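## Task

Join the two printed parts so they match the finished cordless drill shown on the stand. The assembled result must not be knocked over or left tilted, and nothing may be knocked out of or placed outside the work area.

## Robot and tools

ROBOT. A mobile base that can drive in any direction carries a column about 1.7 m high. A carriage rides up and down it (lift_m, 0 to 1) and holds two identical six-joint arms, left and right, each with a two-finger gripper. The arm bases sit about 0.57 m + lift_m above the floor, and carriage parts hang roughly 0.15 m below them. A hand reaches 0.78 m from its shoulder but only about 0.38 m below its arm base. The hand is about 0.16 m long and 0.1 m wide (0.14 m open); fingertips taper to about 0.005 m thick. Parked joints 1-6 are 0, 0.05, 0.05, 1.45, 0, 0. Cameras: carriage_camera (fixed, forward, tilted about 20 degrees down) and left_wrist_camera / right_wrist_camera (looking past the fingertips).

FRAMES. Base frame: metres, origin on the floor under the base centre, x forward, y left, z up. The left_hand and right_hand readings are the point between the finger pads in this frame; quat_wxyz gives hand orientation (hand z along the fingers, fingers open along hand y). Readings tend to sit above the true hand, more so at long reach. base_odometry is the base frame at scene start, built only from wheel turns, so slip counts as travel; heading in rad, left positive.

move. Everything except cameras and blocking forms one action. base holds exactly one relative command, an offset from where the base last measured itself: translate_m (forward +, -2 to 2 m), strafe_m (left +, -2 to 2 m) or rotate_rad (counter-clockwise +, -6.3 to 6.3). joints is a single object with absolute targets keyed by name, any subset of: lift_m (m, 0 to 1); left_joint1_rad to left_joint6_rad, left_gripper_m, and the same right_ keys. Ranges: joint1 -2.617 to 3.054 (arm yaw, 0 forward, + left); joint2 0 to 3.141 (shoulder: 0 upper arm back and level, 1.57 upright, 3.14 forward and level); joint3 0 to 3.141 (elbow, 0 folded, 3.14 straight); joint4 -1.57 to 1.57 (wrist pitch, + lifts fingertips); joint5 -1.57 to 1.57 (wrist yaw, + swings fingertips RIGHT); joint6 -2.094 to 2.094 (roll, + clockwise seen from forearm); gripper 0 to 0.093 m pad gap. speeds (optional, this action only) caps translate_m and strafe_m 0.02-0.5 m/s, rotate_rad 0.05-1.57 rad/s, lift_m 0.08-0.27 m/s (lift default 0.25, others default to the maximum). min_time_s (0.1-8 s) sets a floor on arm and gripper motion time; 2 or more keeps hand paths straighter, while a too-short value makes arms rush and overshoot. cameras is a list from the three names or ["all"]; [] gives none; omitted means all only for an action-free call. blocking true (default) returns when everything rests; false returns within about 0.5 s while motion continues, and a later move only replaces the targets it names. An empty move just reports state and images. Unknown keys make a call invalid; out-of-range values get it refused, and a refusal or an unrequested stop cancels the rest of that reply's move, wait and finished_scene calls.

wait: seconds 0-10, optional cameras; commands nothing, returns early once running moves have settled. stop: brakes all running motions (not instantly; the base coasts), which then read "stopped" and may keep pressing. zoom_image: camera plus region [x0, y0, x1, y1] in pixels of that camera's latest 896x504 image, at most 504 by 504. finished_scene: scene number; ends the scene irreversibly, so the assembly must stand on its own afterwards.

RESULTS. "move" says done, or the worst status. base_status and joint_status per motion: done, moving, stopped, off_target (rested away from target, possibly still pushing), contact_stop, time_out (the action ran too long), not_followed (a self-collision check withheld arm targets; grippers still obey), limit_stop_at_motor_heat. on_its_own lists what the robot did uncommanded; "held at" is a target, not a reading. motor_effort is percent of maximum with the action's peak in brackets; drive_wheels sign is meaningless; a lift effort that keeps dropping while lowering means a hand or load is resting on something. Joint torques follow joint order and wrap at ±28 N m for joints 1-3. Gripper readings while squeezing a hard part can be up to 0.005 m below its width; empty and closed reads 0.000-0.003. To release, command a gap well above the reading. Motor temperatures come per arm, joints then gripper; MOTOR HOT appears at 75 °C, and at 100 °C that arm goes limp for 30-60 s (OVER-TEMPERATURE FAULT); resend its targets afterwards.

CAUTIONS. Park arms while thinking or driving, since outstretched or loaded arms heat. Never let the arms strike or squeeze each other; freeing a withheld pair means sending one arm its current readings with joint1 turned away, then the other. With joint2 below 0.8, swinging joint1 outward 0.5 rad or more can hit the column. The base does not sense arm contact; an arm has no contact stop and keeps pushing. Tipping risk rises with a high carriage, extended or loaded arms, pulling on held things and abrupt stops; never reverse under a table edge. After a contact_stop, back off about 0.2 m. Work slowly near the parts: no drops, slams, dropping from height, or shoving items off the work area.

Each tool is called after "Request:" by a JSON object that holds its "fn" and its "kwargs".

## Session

Request:
{"fn": "move", "kwargs": {}}

Scene clock: 0.00 s.
Joint torques (N m): no reading
Motor temperatures (°C): left_arm=[26 28 32 28 28 26 23] | right_arm=[27 28 34 28 24 23 27]
base_odometry: x=+0.000 y=+0.000 heading=+0.000
base_status: not commanded
joint_positions: lift_m=+0.300 left_joint1_rad=-0.008 left_joint2_rad=+0.035 left_joint3_rad=+0.026 left_joint4_rad=+1.418 left_joint5_rad=+0.047 left_joint6_rad=-0.026 left_gripper_m=+0.09396 right_joint1_rad=+0.001 right_joint2_rad=+0.065 right_joint3_rad=+0.061 right_joint4_rad=+1.500 right_joint5_rad=-0.041 right_joint6_rad=+0.038 right_gripper_m=+0.09396
joint_status: not commanded
motor_effort: lift_m=+33 drive_wheels=-1
left_hand: x=+0.2674 y=+0.2995 z=+1.2975 quat_wxyz=(+0.996, +0.023, +0.081, -0.019) (m; base frame)
right_hand: x=+0.2459 y=-0.3009 z=+1.3094 quat_wxyz=(+0.999, -0.020, +0.037, +0.020) (m; base frame)
pictures: carriage_camera, left_wrist_camera, right_wrist_camera

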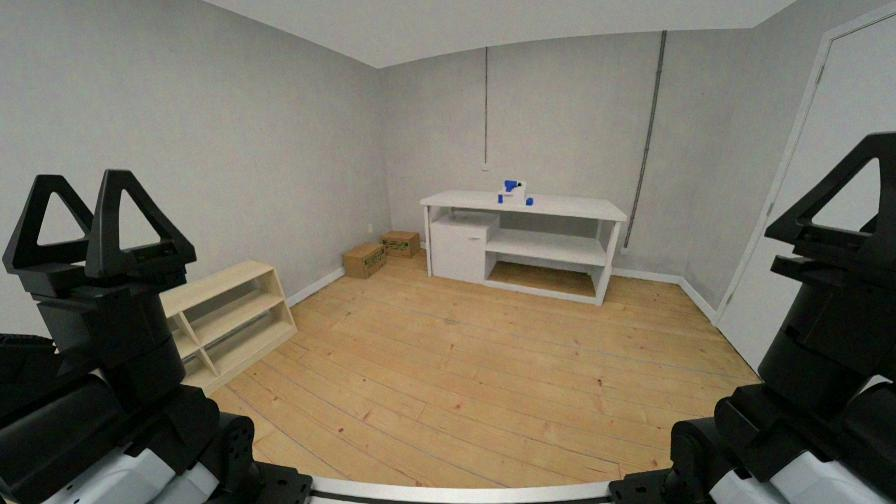

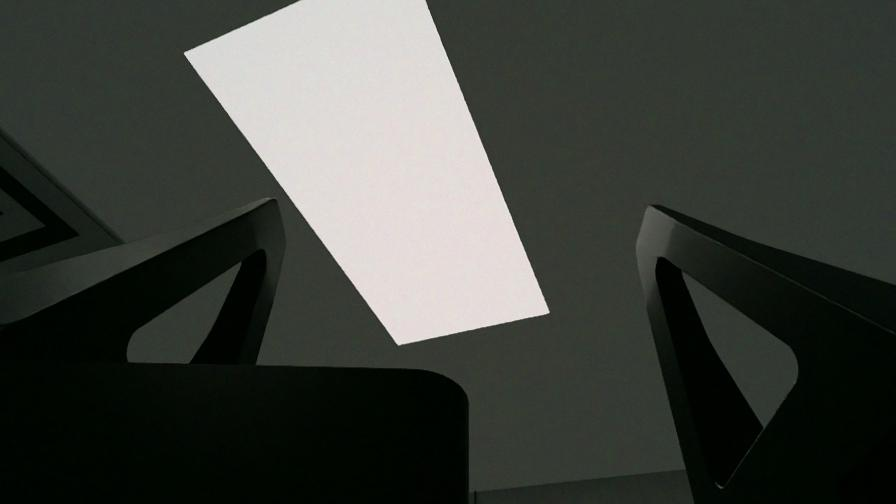

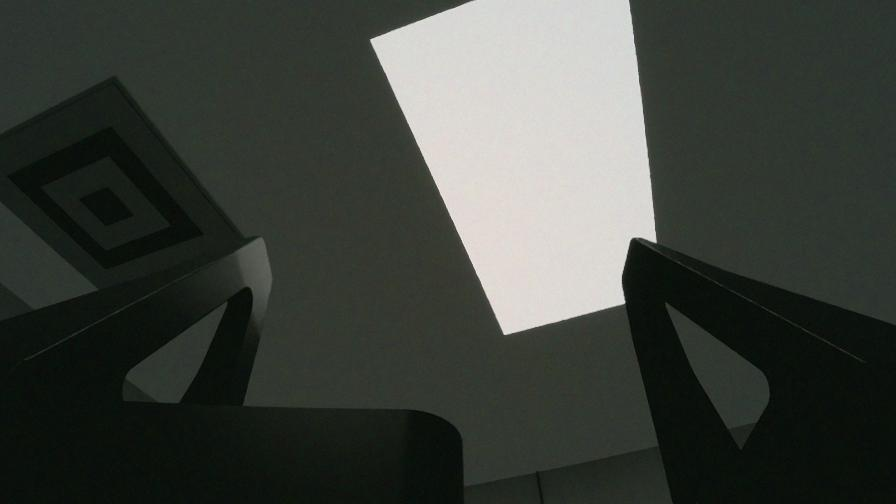

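Request:
{"fn": "move", "kwargs": {"base": {"rotate_rad": -0.36}, "joints": {"lift_m": 0.45}}}

Request:
{"fn": "move", "kwargs": {"base": {"translate_m": 1.75}, "cameras": ["carriage_camera"]}}

Request:
{"fn": "zoom_image", "kwargs": {"camera": "carriage_camera", "region": [360, 220, 520, 380]}}

Scene clock: 2.07 s.
Joint torques (N m): left_arm=[-0.12 3.9 6.15 -0.13 -0.19 0.01] | right_arm=[-0.1 4.04 5.11 -0.42 -0.08 0.13]
move: done
base_odometry: x=+0.000 y=+0.000 heading=-0.360
base_status: done
joint_positions: lift_m=+0.450 left_joint1_rad=-0.008 left_joint2_rad=+0.035 left_joint3_rad=+0.026 left_joint4_rad=+1.418 left_joint5_rad=+0.047 left_joint6_rad=-0.026 left_gripper_m=+0.09396 right_joint1_rad=+0.002 right_joint2_rad=+0.065 right_joint3_rad=+0.061 right_joint4_rad=+1.500 right_joint5_rad=-0.041 right_joint6_rad=+0.038 right_gripper_m=+0.09396
joint_status: all done
motor_effort: lift_m=+37(44) drive_wheels=+4(8)
left_hand: x=+0.2676 y=+0.2995 z=+1.4473 quat_wxyz=(+0.996, +0.023, +0.081, -0.019) (m; base frame)
right_hand: x=+0.2458 y=-0.3009 z=+1.4593 quat_wxyz=(+0.999, -0.020, +0.037, +0.021) (m; base frame)
pictures: none

Scene clock: 7.97 s.
Joint torques (N m): left_arm=[-0.1 3.97 6.12 -0.13 -0.19 0.01] | right_arm=[-0.08 4.01 5.09 -0.4 -0.09 0.11]
move: done
base_odometry: x=+1.637 y=-0.618 heading=-0.360
base_status: done
joint_positions: lift_m=+0.450 left_joint1_rad=-0.008 left_joint2_rad=+0.035 left_joint3_rad=+0.026 left_joint4_rad=+1.417 left_joint5_rad=+0.047 left_joint6_rad=-0.026 left_gripper_m=+0.09396 right_joint1_rad=+0.002 right_joint2_rad=+0.065 right_joint3_rad=+0.061 right_joint4_rad=+1.500 right_joint5_rad=-0.041 right_joint6_rad=+0.038 right_gripper_m=+0.09396
joint_status: not commanded
motor_effort: lift_m=+37(39) drive_wheels=-6(15)
left_hand: x=+0.2677 y=+0.2995 z=+1.4473 quat_wxyz=(+0.996, +0.023, +0.082, -0.019) (m; base frame)
right_hand: x=+0.2458 y=-0.3009 z=+1.4593 quat_wxyz=(+0.999, -0.020, +0.037, +0.021) (m; base frame)
pictures: carriage_camera

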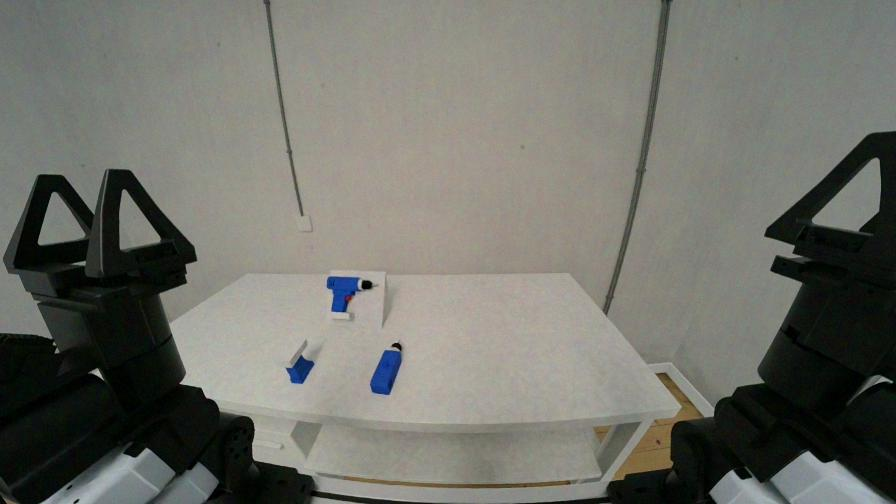

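Scaled by 3.150 from the camera's 896x504 image, which has a finer 1280x720 frame.

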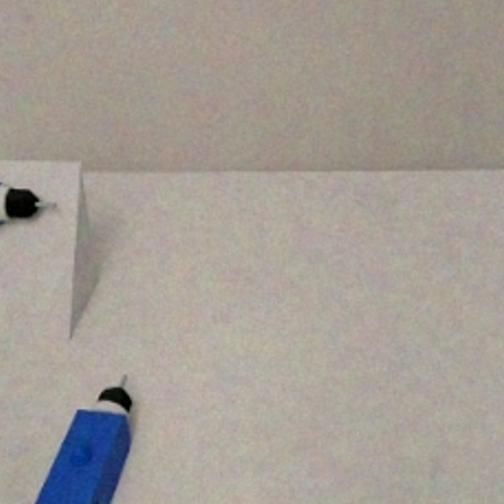

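Request:
{"fn": "zoom_image", "kwargs": {"camera": "carriage_camera", "region": [270, 260, 420, 410]}}

Request:
{"fn": "zoom_image", "kwargs": {"camera": "carriage_camera", "region": [310, 260, 400, 330]}}

Scaled by 3.360 from the camera's 896x504 image, which has a finer 1280x720 frame.

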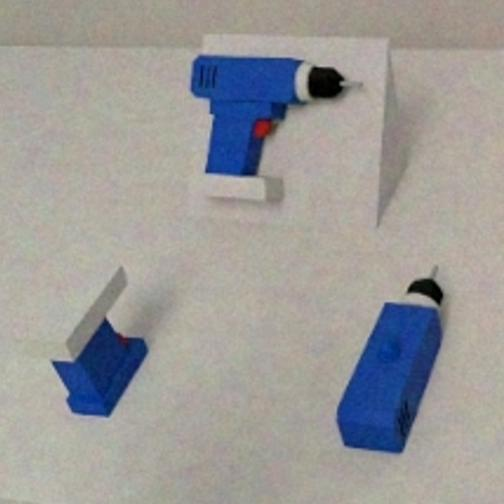

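Scaled by 5.600 from the camera's 896x504 image, which has a finer 1280x720 frame.

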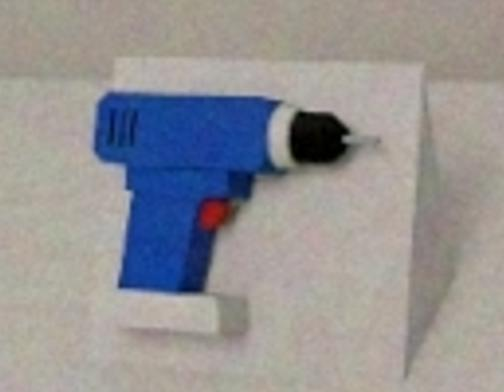

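Request:
{"fn": "move", "kwargs": {"base": {"translate_m": 0.11}, "speeds": {"translate_m": 0.15}}}

Request:
{"fn": "move", "kwargs": {"joints": {"lift_m": 0.5, "right_joint1_rad": 0.9, "right_joint2_rad": 1.0, "right_joint3_rad": 1.185, "right_joint4_rad": -0.55, "left_joint1_rad": 0.1, "left_joint2_rad": 1.0, "left_joint3_rad": 1.2, "left_joint4_rad": -1.0, "left_joint5_rad": 0.0, "left_joint6_rad": 0.0, "right_joint5_rad": 0.0, "right_joint6_rad": 0.0}, "min_time_s": 2.5, "cameras": ["all"]}}

Scene clock: 10.30 s.
Joint torques (N m): left_arm=[-0.12 3.95 6.2 -0.14 -0.19 0.01] | right_arm=[-0.4 4.36 4.96 -0.44 -0.09 0.08]
move: done
base_odometry: x=+1.740 y=-0.657 heading=-0.361
base_status: done
joint_positions: lift_m=+0.450 left_joint1_rad=-0.008 left_joint2_rad=+0.035 left_joint3_rad=+0.026 left_joint4_rad=+1.418 left_joint5_rad=+0.047 left_joint6_rad=-0.026 left_gripper_m=+0.09396 right_joint1_rad=+0.002 right_joint2_rad=+0.065 right_joint3_rad=+0.061 right_joint4_rad=+1.502 right_joint5_rad=-0.041 right_joint6_rad=+0.038 right_gripper_m=+0.09396
joint_status: not commanded
motor_effort: lift_m=+36(38) drive_wheels=-5(13)
left_hand: x=+0.2675 y=+0.2995 z=+1.4473 quat_wxyz=(+0.996, +0.023, +0.081, -0.019) (m; base frame)
right_hand: x=+0.2455 y=-0.3009 z=+1.4593 quat_wxyz=(+0.999, -0.020, +0.037, +0.021) (m; base frame)
pictures: none

Scene clock: 13.27 s.
Joint torques (N m): left_arm=[0.61 -1.21 9.2 1.52 -0.32 0.15] | right_arm=[0.21 -0.81 8.35 1.93 0 -0.05]
move: done
base_odometry: x=+1.740 y=-0.657 heading=-0.361
base_status: not commanded
joint_positions: lift_m=+0.500 left_joint1_rad=+0.091 left_joint2_rad=+0.996 left_joint3_rad=+1.170 left_joint4_rad=-0.999 left_joint5_rad=+0.016 left_joint6_rad=-0.012 left_gripper_m=+0.09396 right_joint1_rad=+0.895 right_joint2_rad=+0.991 right_joint3_rad=+1.155 right_joint4_rad=-0.550 right_joint5_rad=-0.011 right_joint6_rad=+0.010 right_gripper_m=+0.09396
joint_status: all done
motor_effort: lift_m=+36(44) drive_wheels=-5(5)
left_hand: x=+0.5006 y=+0.3302 z=+1.3269 quat_wxyz=(+0.364, -0.045, +0.930, +0.007) (m; base frame)
right_hand: x=+0.4353 y=-0.0438 z=+1.4125 quat_wxyz=(+0.500, -0.358, +0.748, +0.248) (m; base frame)
pictures: carriage_camera, left_wrist_camera, right_wrist_camera

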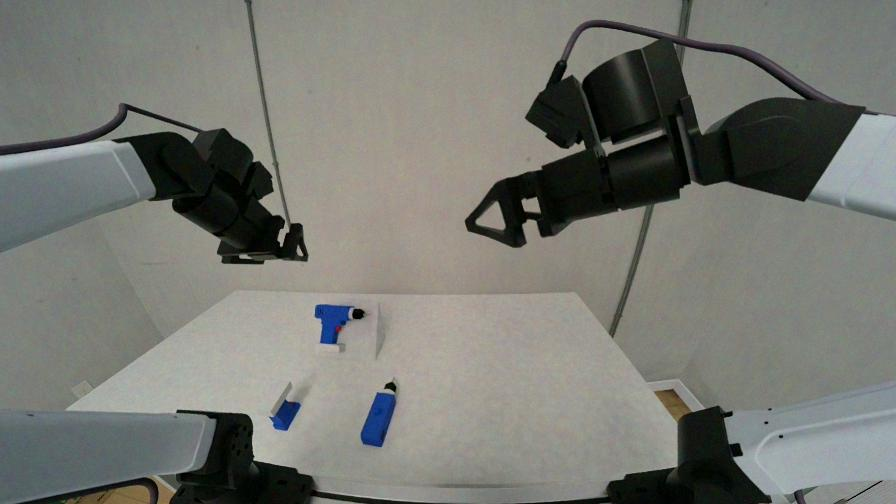

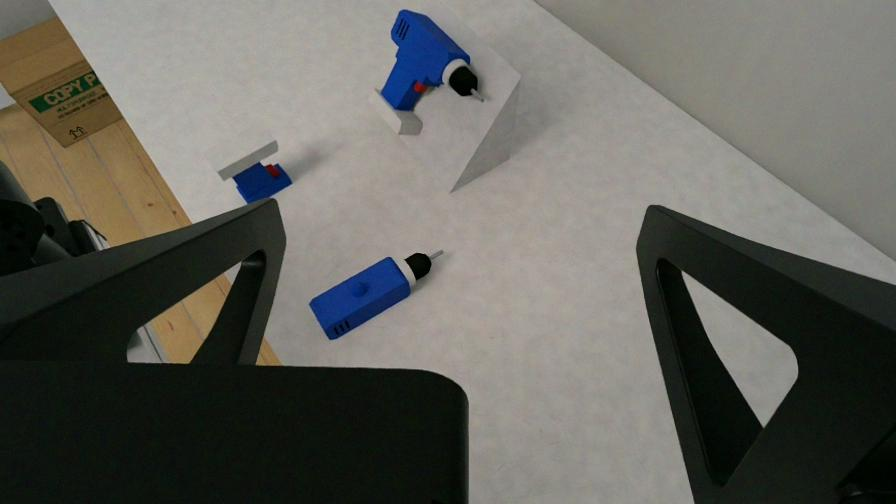

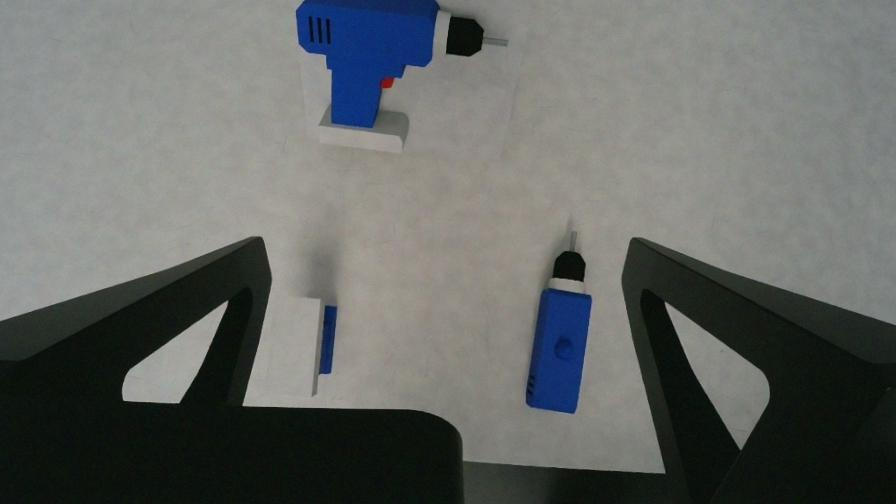

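Request:
{"fn": "zoom_image", "kwargs": {"camera": "right_wrist_camera", "region": [230, 260, 430, 410]}}

Request:
{"fn": "zoom_image", "kwargs": {"camera": "left_wrist_camera", "region": [200, 130, 460, 350]}}

Request:
{"fn": "zoom_image", "kwargs": {"camera": "carriage_camera", "region": [250, 290, 420, 460]}}

Scaled by 2.520 from the camera's 896x504 image, which has a finer 1280x720 frame.

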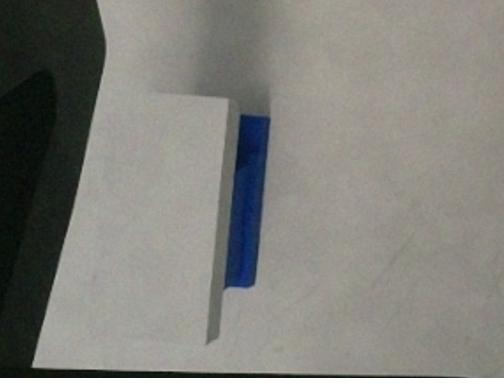

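Scaled by 1.938 from the camera's 896x504 image, which has a finer 1280x720 frame.

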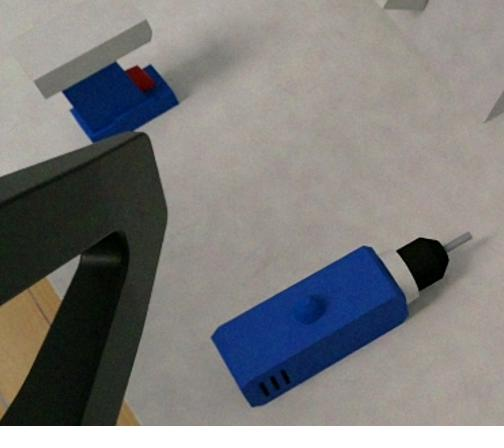

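Scaled by 2.965 from the camera's 896x504 image, which has a finer 1280x720 frame.

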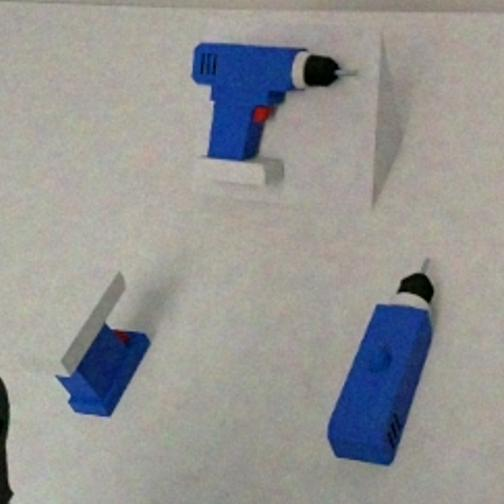

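Request:
{"fn": "move", "kwargs": {"joints": {"lift_m": 0.6, "left_joint1_rad": 0.68, "left_joint2_rad": 2.0, "left_joint3_rad": 0.814, "left_joint4_rad": -0.36, "left_joint5_rad": 0.0, "left_joint6_rad": 0.68}, "min_time_s": 2.5, "cameras": ["all"]}}

Request:
{"fn": "zoom_image", "kwargs": {"camera": "right_wrist_camera", "region": [250, 0, 650, 300]}}

Scene clock: 17.57 s.
Joint torques (N m): left_arm=[0.58 -7.06 3.79 0.48 -0.23 0.14] | right_arm=[0.08 -1.05 7.42 2.01 0.03 0.02]
move: done
base_odometry: x=+1.740 y=-0.657 heading=-0.361
base_status: not commanded
joint_positions: lift_m=+0.600 left_joint1_rad=+0.671 left_joint2_rad=+1.996 left_joint3_rad=+0.816 left_joint4_rad=-0.373 left_joint5_rad=+0.013 left_joint6_rad=+0.667 left_gripper_m=+0.09396 right_joint1_rad=+0.895 right_joint2_rad=+0.992 right_joint3_rad=+1.166 right_joint4_rad=-0.559 right_joint5_rad=-0.010 right_joint6_rad=+0.009 right_gripper_m=+0.09396
joint_status: all done
motor_effort: lift_m=+36(44) drive_wheels=-5(5)
left_hand: x=+0.4483 y=+0.4818 z=+1.0748 quat_wxyz=(+0.011, -0.002, +1.000, +0.001) (m; base frame)
right_hand: x=+0.4350 y=-0.0446 z=+1.5155 quat_wxyz=(+0.501, -0.358, +0.748, +0.248) (m; base frame)
pictures: carriage_camera, left_wrist_camera, right_wrist_camera

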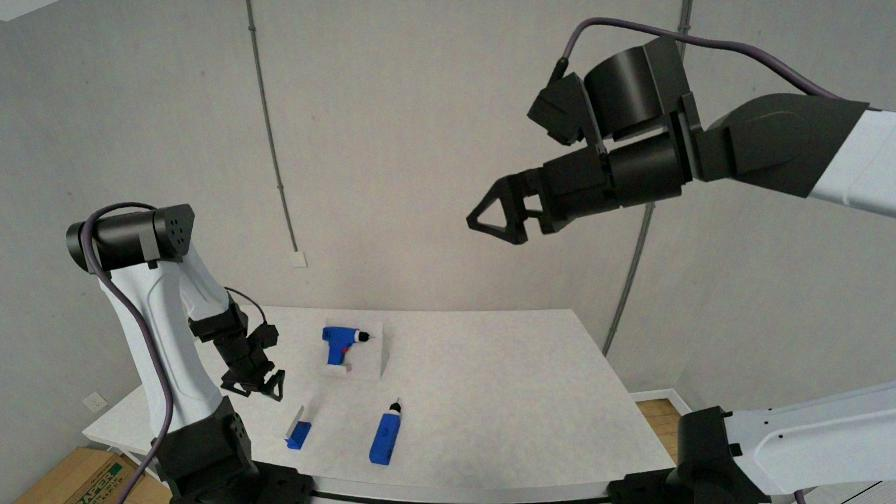

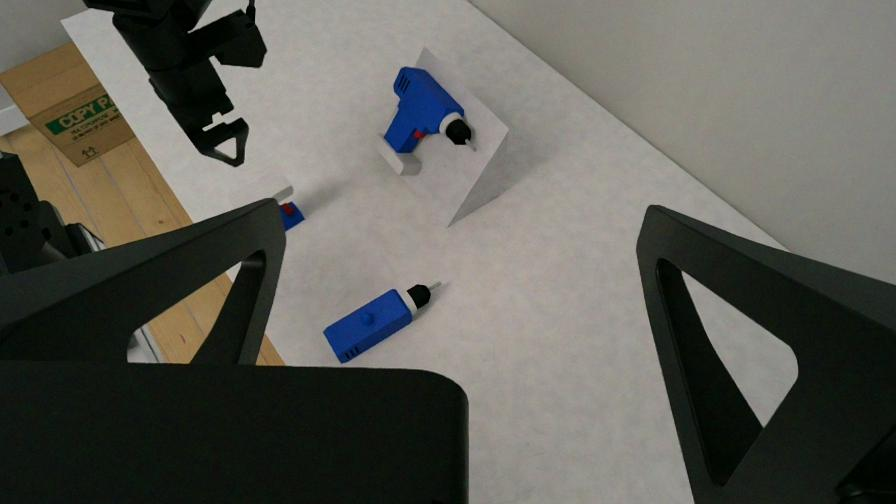

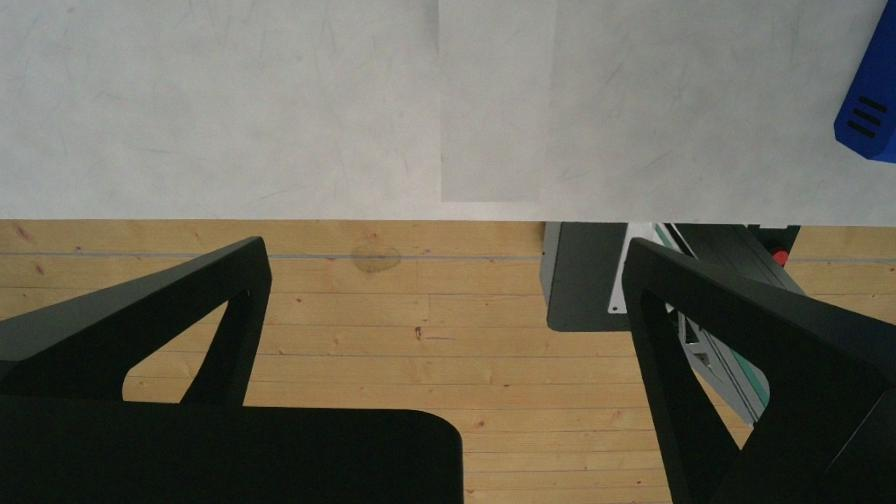

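Scaled by 1.260 from the camera's 896x504 image, which has a finer 1280x720 frame.

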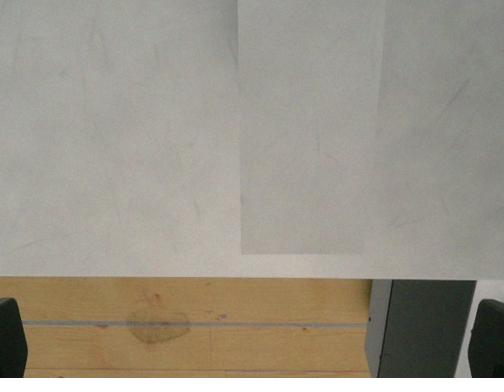

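Request:
{"fn": "move", "kwargs": {"joints": {"lift_m": 0.57, "left_joint1_rad": 0.665, "left_joint2_rad": 1.954, "left_joint3_rad": 0.682, "left_joint4_rad": -0.299, "left_joint5_rad": -0.01, "left_joint6_rad": 0.665}, "min_time_s": 1.5, "cameras": ["right_wrist_camera", "left_wrist_camera"]}}

Request:
{"fn": "zoom_image", "kwargs": {"camera": "right_wrist_camera", "region": [250, 0, 650, 300]}}

Scene clock: 20.27 s.
Joint torques (N m): left_arm=[-0.59 -9.39 3.11 0.35 -0.27 -0.03] | right_arm=[0.2 -1.09 7.43 2.08 0 0.02]
move: done
base_odometry: x=+1.740 y=-0.657 heading=-0.361
base_status: not commanded
joint_positions: lift_m=+0.570 left_joint1_rad=+0.671 left_joint2_rad=+1.981 left_joint3_rad=+0.686 left_joint4_rad=-0.310 left_joint5_rad=+0.005 left_joint6_rad=+0.669 left_gripper_m=+0.09396 right_joint1_rad=+0.895 right_joint2_rad=+0.994 right_joint3_rad=+1.167 right_joint4_rad=-0.566 right_joint5_rad=-0.010 right_joint6_rad=+0.009 right_gripper_m=+0.09396
joint_status: all done
motor_effort: lift_m=+32(33) drive_wheels=-5(5)
left_hand: x=+0.4150 y=+0.4571 z=+1.0309 quat_wxyz=(-0.012, -0.001, +1.000, -0.013) (m; base frame)
right_hand: x=+0.4349 y=-0.0447 z=+1.4837 quat_wxyz=(+0.498, -0.359, +0.750, +0.246) (m; base frame)
pictures: left_wrist_camera, right_wrist_camera

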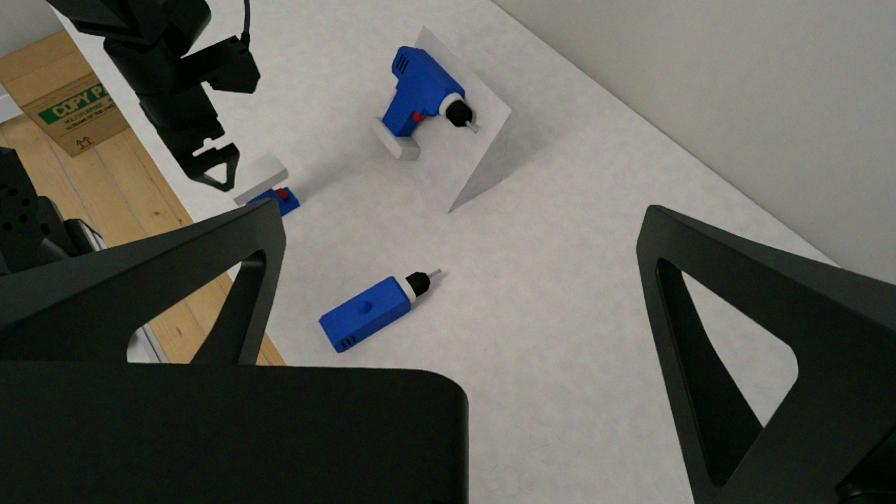

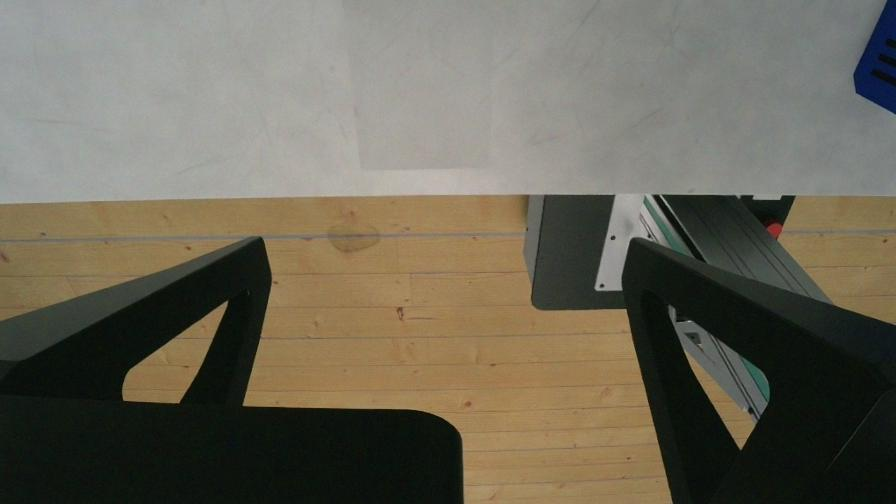

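Scaled by 1.260 from the camera's 896x504 image, which has a finer 1280x720 frame.

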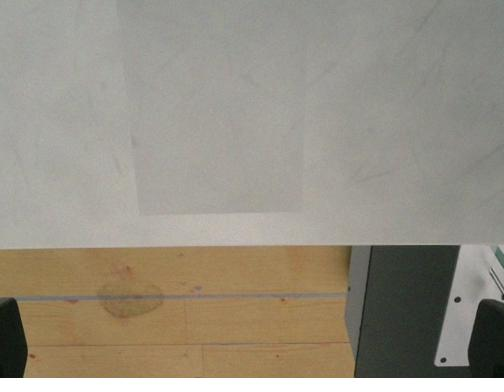

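Request:
{"fn": "move", "kwargs": {"joints": {"lift_m": 0.53, "left_joint1_rad": 0.655, "left_joint2_rad": 2.0, "left_joint3_rad": 0.715, "left_joint4_rad": -0.275, "left_joint5_rad": -0.01, "left_joint6_rad": 0.655}, "min_time_s": 1.5, "cameras": ["right_wrist_camera", "left_wrist_camera"]}}

Request:
{"fn": "zoom_image", "kwargs": {"camera": "right_wrist_camera", "region": [250, 0, 650, 300]}}

Request:
{"fn": "zoom_image", "kwargs": {"camera": "left_wrist_camera", "region": [150, 100, 350, 250]}}

Scene clock: 22.90 s.
Joint torques (N m): left_arm=[-0.92 -6.35 4.83 0.4 -0.23 -0.13] | right_arm=[0.23 -1.33 7.35 2.1 -0.01 0.06]
move: done
base_odometry: x=+1.740 y=-0.657 heading=-0.361
base_status: not commanded
joint_positions: lift_m=+0.530 left_joint1_rad=+0.665 left_joint2_rad=+1.995 left_joint3_rad=+0.698 left_joint4_rad=-0.286 left_joint5_rad=+0.002 left_joint6_rad=+0.666 left_gripper_m=+0.09396 right_joint1_rad=+0.895 right_joint2_rad=+0.995 right_joint3_rad=+1.167 right_joint4_rad=-0.568 right_joint5_rad=-0.010 right_joint6_rad=+0.009 right_gripper_m=+0.09396
joint_status: all done
motor_effort: lift_m=+34(34) drive_wheels=-5(5)
left_hand: x=+0.4225 y=+0.4619 z=+0.9891 quat_wxyz=(-0.004, +0.000, +1.000, -0.005) (m; base frame)
right_hand: x=+0.4348 y=-0.0448 z=+1.4431 quat_wxyz=(+0.497, -0.359, +0.751, +0.246) (m; base frame)
pictures: left_wrist_camera, right_wrist_camera

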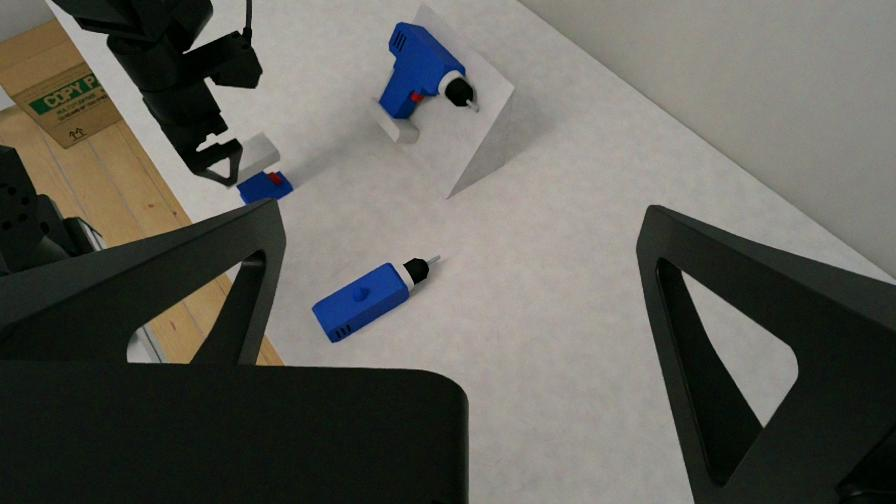

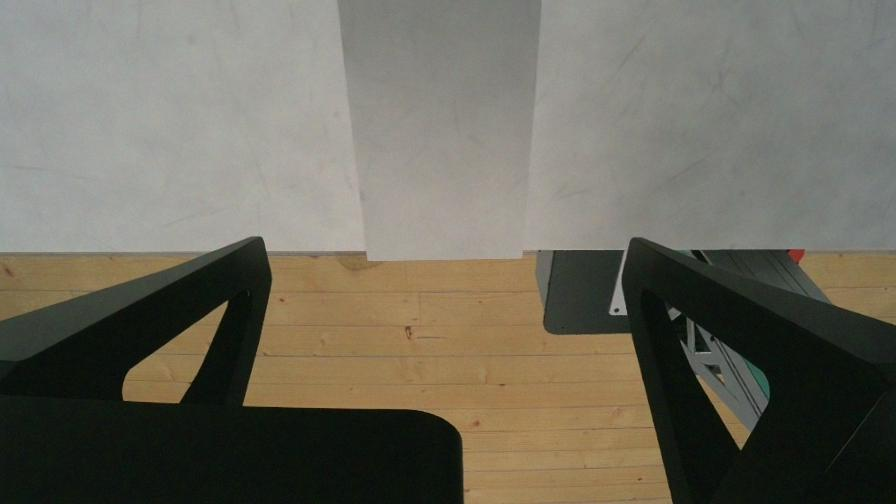

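Scaled by 1.260 from the camera's 896x504 image, which has a finer 1280x720 frame.

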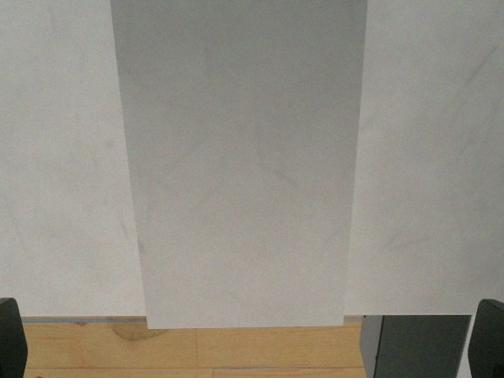

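Scaled by 2.520 from the camera's 896x504 image, which has a finer 1280x720 frame.

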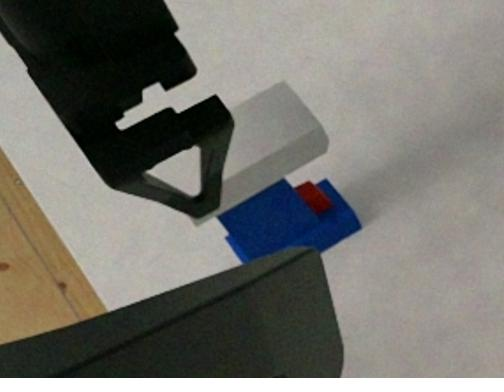

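Request:
{"fn": "move", "kwargs": {"joints": {"lift_m": 0.468}, "speeds": {"lift_m": 0.08}, "cameras": ["right_wrist_camera", "left_wrist_camera"]}}

Request:
{"fn": "zoom_image", "kwargs": {"camera": "left_wrist_camera", "region": [150, 80, 350, 230]}}

Scene clock: 24.33 s.
Joint torques (N m): left_arm=[-0.92 -6.9 4.59 0.37 -0.23 -0.12] | right_arm=[-0.08 -1.24 7.54 2.06 0.05 0]
move: done
base_odometry: x=+1.740 y=-0.657 heading=-0.361
base_status: not commanded
joint_positions: lift_m=+0.468 left_joint1_rad=+0.665 left_joint2_rad=+2.000 left_joint3_rad=+0.701 left_joint4_rad=-0.283 left_joint5_rad=+0.001 left_joint6_rad=+0.666 left_gripper_m=+0.09396 right_joint1_rad=+0.895 right_joint2_rad=+0.995 right_joint3_rad=+1.167 right_joint4_rad=-0.566 right_joint5_rad=-0.010 right_joint6_rad=+0.009 right_gripper_m=+0.09396
joint_status: all done
motor_effort: lift_m=+32(34) drive_wheels=-5(5)
left_hand: x=+0.4231 y=+0.4625 z=+0.9263 quat_wxyz=(-0.004, +0.000, +1.000, -0.004) (m; base frame)
right_hand: x=+0.4349 y=-0.0447 z=+1.3815 quat_wxyz=(+0.498, -0.359, +0.750, +0.246) (m; base frame)
pictures: left_wrist_camera, right_wrist_camera

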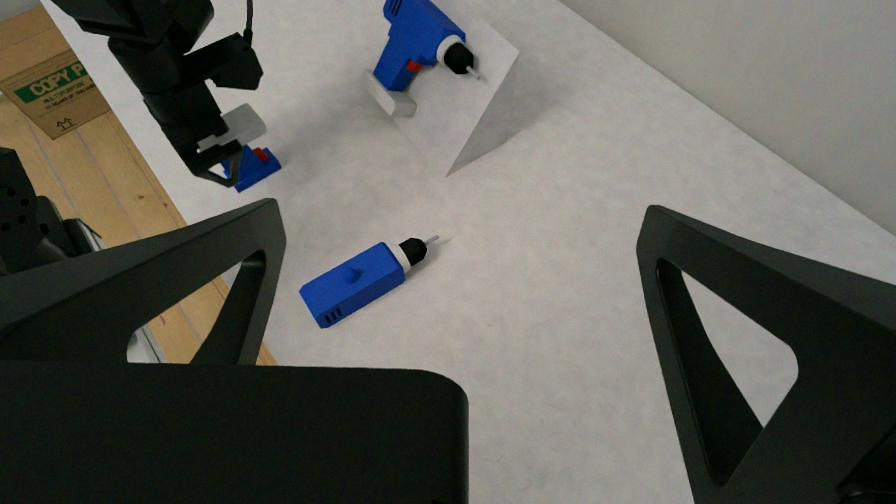

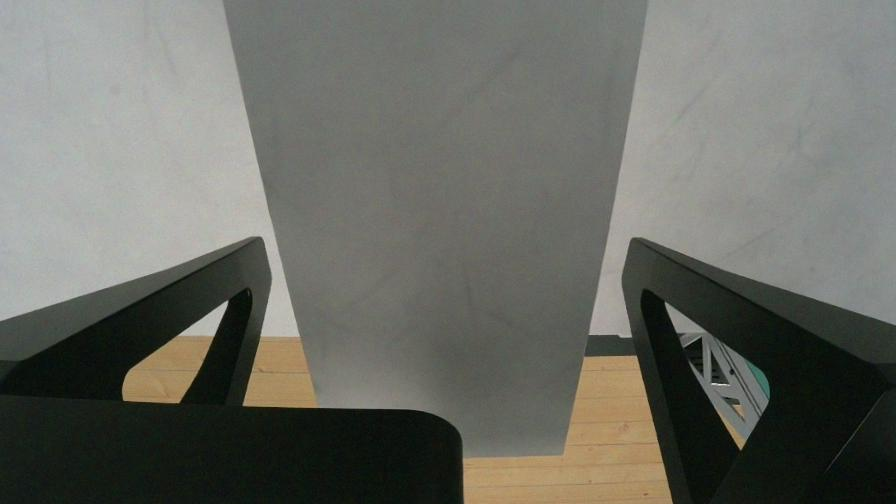

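Scaled by 2.520 from the camera's 896x504 image, which has a finer 1280x720 frame.

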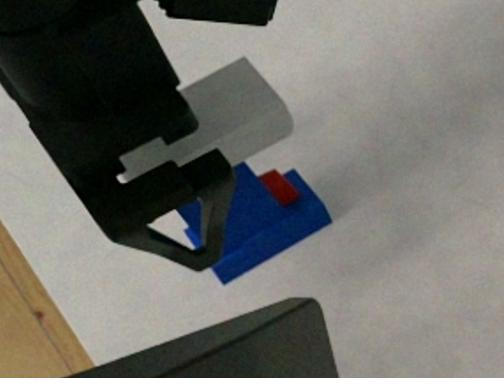

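Request:
{"fn": "move", "kwargs": {"joints": {"left_gripper_m": 0.058}, "min_time_s": 1}}

Request:
{"fn": "move", "kwargs": {"joints": {"left_gripper_m": 0.044}, "min_time_s": 2, "cameras": ["right_wrist_camera", "left_wrist_camera"]}}

Request:
{"fn": "zoom_image", "kwargs": {"camera": "left_wrist_camera", "region": [150, 80, 350, 230]}}

Scene clock: 25.83 s.
Joint torques (N m): left_arm=[-0.91 -6.87 4.59 0.37 -0.23 -0.12] | right_arm=[0.17 -1.2 7.19 2.09 -0.01 0.05]
move: done
base_odometry: x=+1.740 y=-0.657 heading=-0.361
base_status: not commanded
joint_positions: lift_m=+0.468 left_joint1_rad=+0.665 left_joint2_rad=+2.000 left_joint3_rad=+0.701 left_joint4_rad=-0.283 left_joint5_rad=+0.001 left_joint6_rad=+0.666 left_gripper_m=+0.05807 right_joint1_rad=+0.895 right_joint2_rad=+0.995 right_joint3_rad=+1.167 right_joint4_rad=-0.566 right_joint5_rad=-0.010 right_joint6_rad=+0.009 right_gripper_m=+0.09396
joint_status: all done
motor_effort: lift_m=+35(35) drive_wheels=-5(5)
left_hand: x=+0.4231 y=+0.4625 z=+0.9263 quat_wxyz=(-0.004, +0.000, +1.000, -0.004) (m; base frame)
right_hand: x=+0.4349 y=-0.0447 z=+1.3815 quat_wxyz=(+0.498, -0.359, +0.750, +0.246) (m; base frame)
pictures: none

Scene clock: 28.13 s.
Joint torques (N m): left_arm=[-0.92 -6.89 4.59 0.37 -0.22 -0.11] | right_arm=[0.1 -1.35 7.53 2.16 0.02 -0.04]
move: done
base_odometry: x=+1.740 y=-0.657 heading=-0.361
base_status: not commanded
joint_positions: lift_m=+0.468 left_joint1_rad=+0.665 left_joint2_rad=+2.000 left_joint3_rad=+0.701 left_joint4_rad=-0.283 left_joint5_rad=+0.001 left_joint6_rad=+0.665 left_gripper_m=+0.04412 right_joint1_rad=+0.895 right_joint2_rad=+0.995 right_joint3_rad=+1.167 right_joint4_rad=-0.566 right_joint5_rad=-0.010 right_joint6_rad=+0.009 right_gripper_m=+0.09396
joint_status: all done
motor_effort: lift_m=+31(34) drive_wheels=-5(5)
left_hand: x=+0.4232 y=+0.4626 z=+0.9263 quat_wxyz=(-0.004, +0.000, +1.000, -0.004) (m; base frame)
right_hand: x=+0.4349 y=-0.0447 z=+1.3815 quat_wxyz=(+0.498, -0.359, +0.750, +0.246) (m; base frame)
pictures: left_wrist_camera, right_wrist_camera

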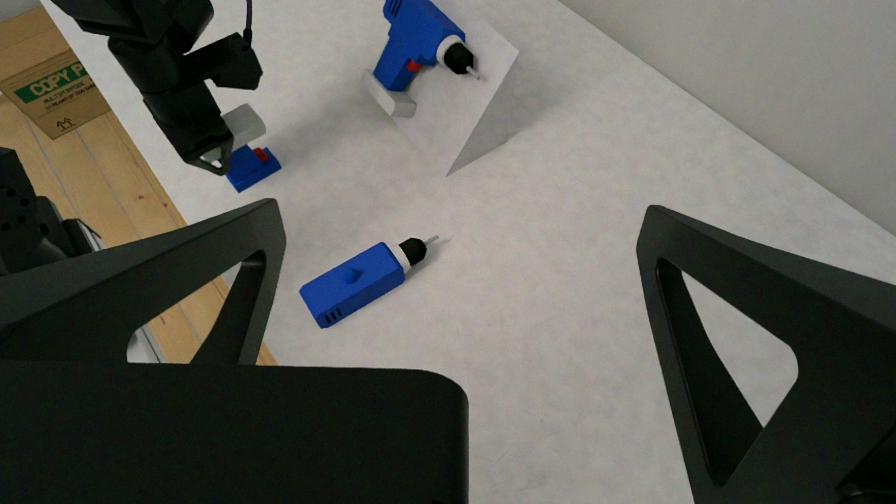

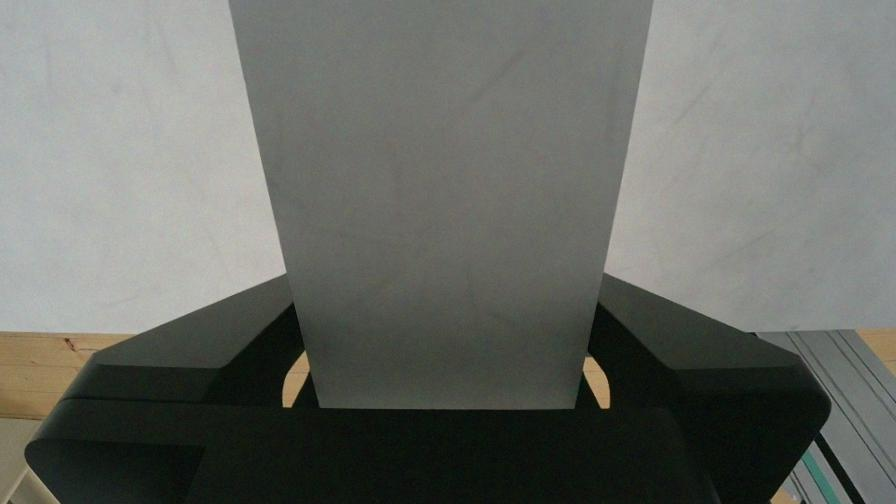

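Scaled by 2.520 from the camera's 896x504 image, which has a finer 1280x720 frame.

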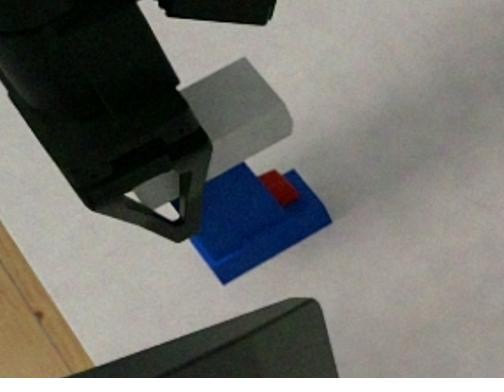

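Continue closing.

Request:
{"fn": "move", "kwargs": {"joints": {"left_gripper_m": 0.033}, "min_time_s": 2}}

Request:
{"fn": "move", "kwargs": {"joints": {"left_gripper_m": 0.028}, "min_time_s": 1, "cameras": ["right_wrist_camera", "left_wrist_camera"]}}

Request:
{"fn": "zoom_image", "kwargs": {"camera": "left_wrist_camera", "region": [150, 80, 350, 230]}}

Scene clock: 30.60 s.
Joint torques (N m): left_arm=[-0.92 -6.87 4.59 0.37 -0.23 -0.11] | right_arm=[0.1 -1.33 7.27 2.12 0 0.04]
Motor temperatures (°C): left_arm=[26 30 34 29 28 26 23] | right_arm=[27 28 38 33 24 23 27]
move: off_target
base_odometry: x=+1.740 y=-0.657 heading=-0.361
base_status: not commanded
joint_positions: lift_m=+0.468 left_joint1_rad=+0.665 left_joint2_rad=+2.000 left_joint3_rad=+0.701 left_joint4_rad=-0.283 left_joint5_rad=+0.001 left_joint6_rad=+0.665 left_gripper_m=+0.04199 right_joint1_rad=+0.895 right_joint2_rad=+0.995 right_joint3_rad=+1.167 right_joint4_rad=-0.566 right_joint5_rad=-0.010 right_joint6_rad=+0.009 right_gripper_m=+0.09396
joint_status: left_gripper_m off_target (ended at +0.04202, target +0.03300)
motor_effort: lift_m=+31(33) drive_wheels=-5(5)
left_hand: x=+0.4232 y=+0.4626 z=+0.9263 quat_wxyz=(-0.004, +0.000, +1.000, -0.004) (m; base frame)
right_hand: x=+0.4349 y=-0.0447 z=+1.3815 quat_wxyz=(+0.498, -0.359, +0.750, +0.246) (m; base frame)
pictures: none

Scene clock: 31.87 s.
Joint torques (N m): left_arm=[-0.92 -6.89 4.59 0.37 -0.22 -0.11] | right_arm=[0.18 -1.4 7.42 2.08 0.01 -0.01]
move: off_target
base_odometry: x=+1.740 y=-0.657 heading=-0.361
base_status: not commanded
joint_positions: lift_m=+0.468 left_joint1_rad=+0.665 left_joint2_rad=+2.000 left_joint3_rad=+0.701 left_joint4_rad=-0.283 left_joint5_rad=+0.001 left_joint6_rad=+0.665 left_gripper_m=+0.04199 right_joint1_rad=+0.895 right_joint2_rad=+0.995 right_joint3_rad=+1.167 right_joint4_rad=-0.566 right_joint5_rad=-0.010 right_joint6_rad=+0.009 right_gripper_m=+0.09396
joint_status: left_gripper_m off_target (ended at +0.04199, target +0.02800)
motor_effort: lift_m=+32(34) drive_wheels=-5(5)
left_hand: x=+0.4232 y=+0.4626 z=+0.9263 quat_wxyz=(-0.004, +0.000, +1.000, -0.004) (m; base frame)
right_hand: x=+0.4349 y=-0.0447 z=+1.3815 quat_wxyz=(+0.498, -0.359, +0.750, +0.246) (m; base frame)
pictures: left_wrist_camera, right_wrist_camera

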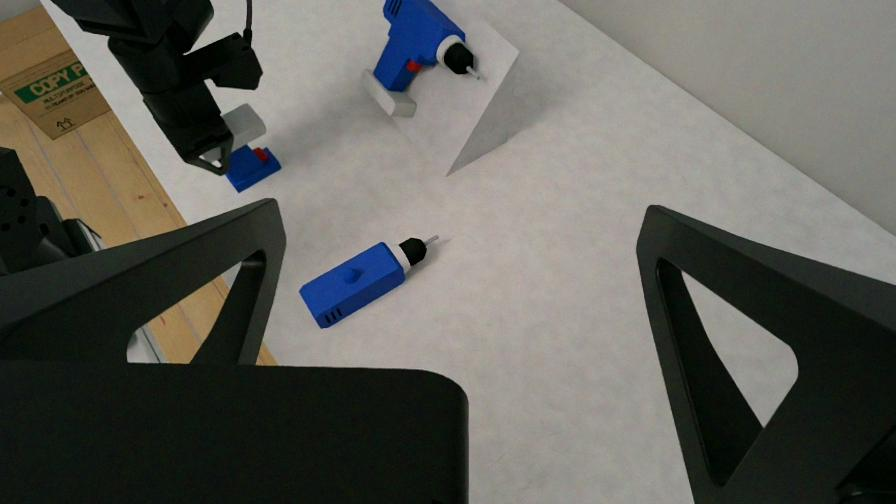

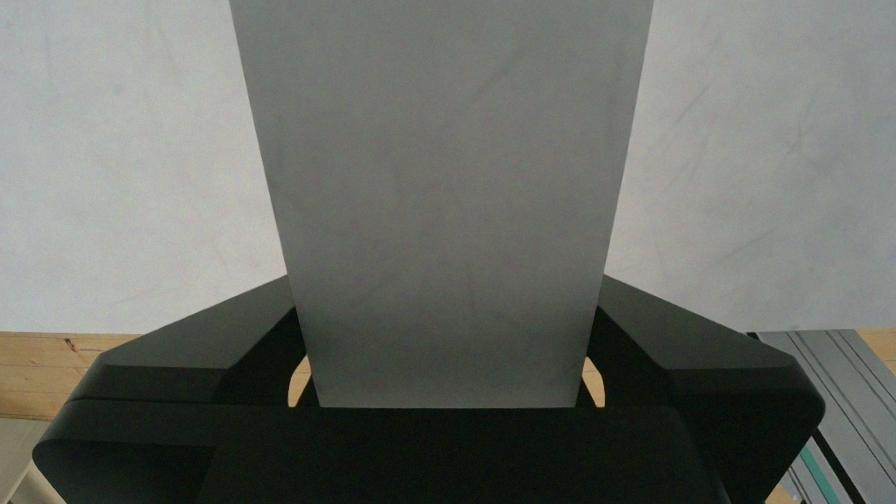

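Scaled by 2.520 from the camera's 896x504 image, which has a finer 1280x720 frame.

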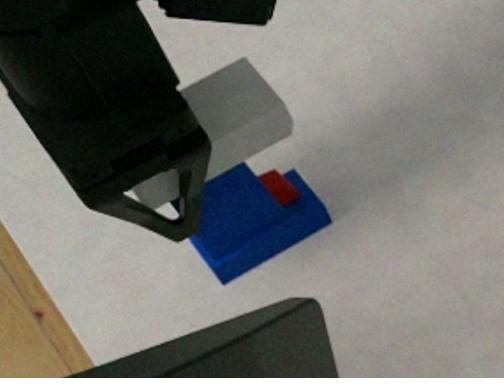

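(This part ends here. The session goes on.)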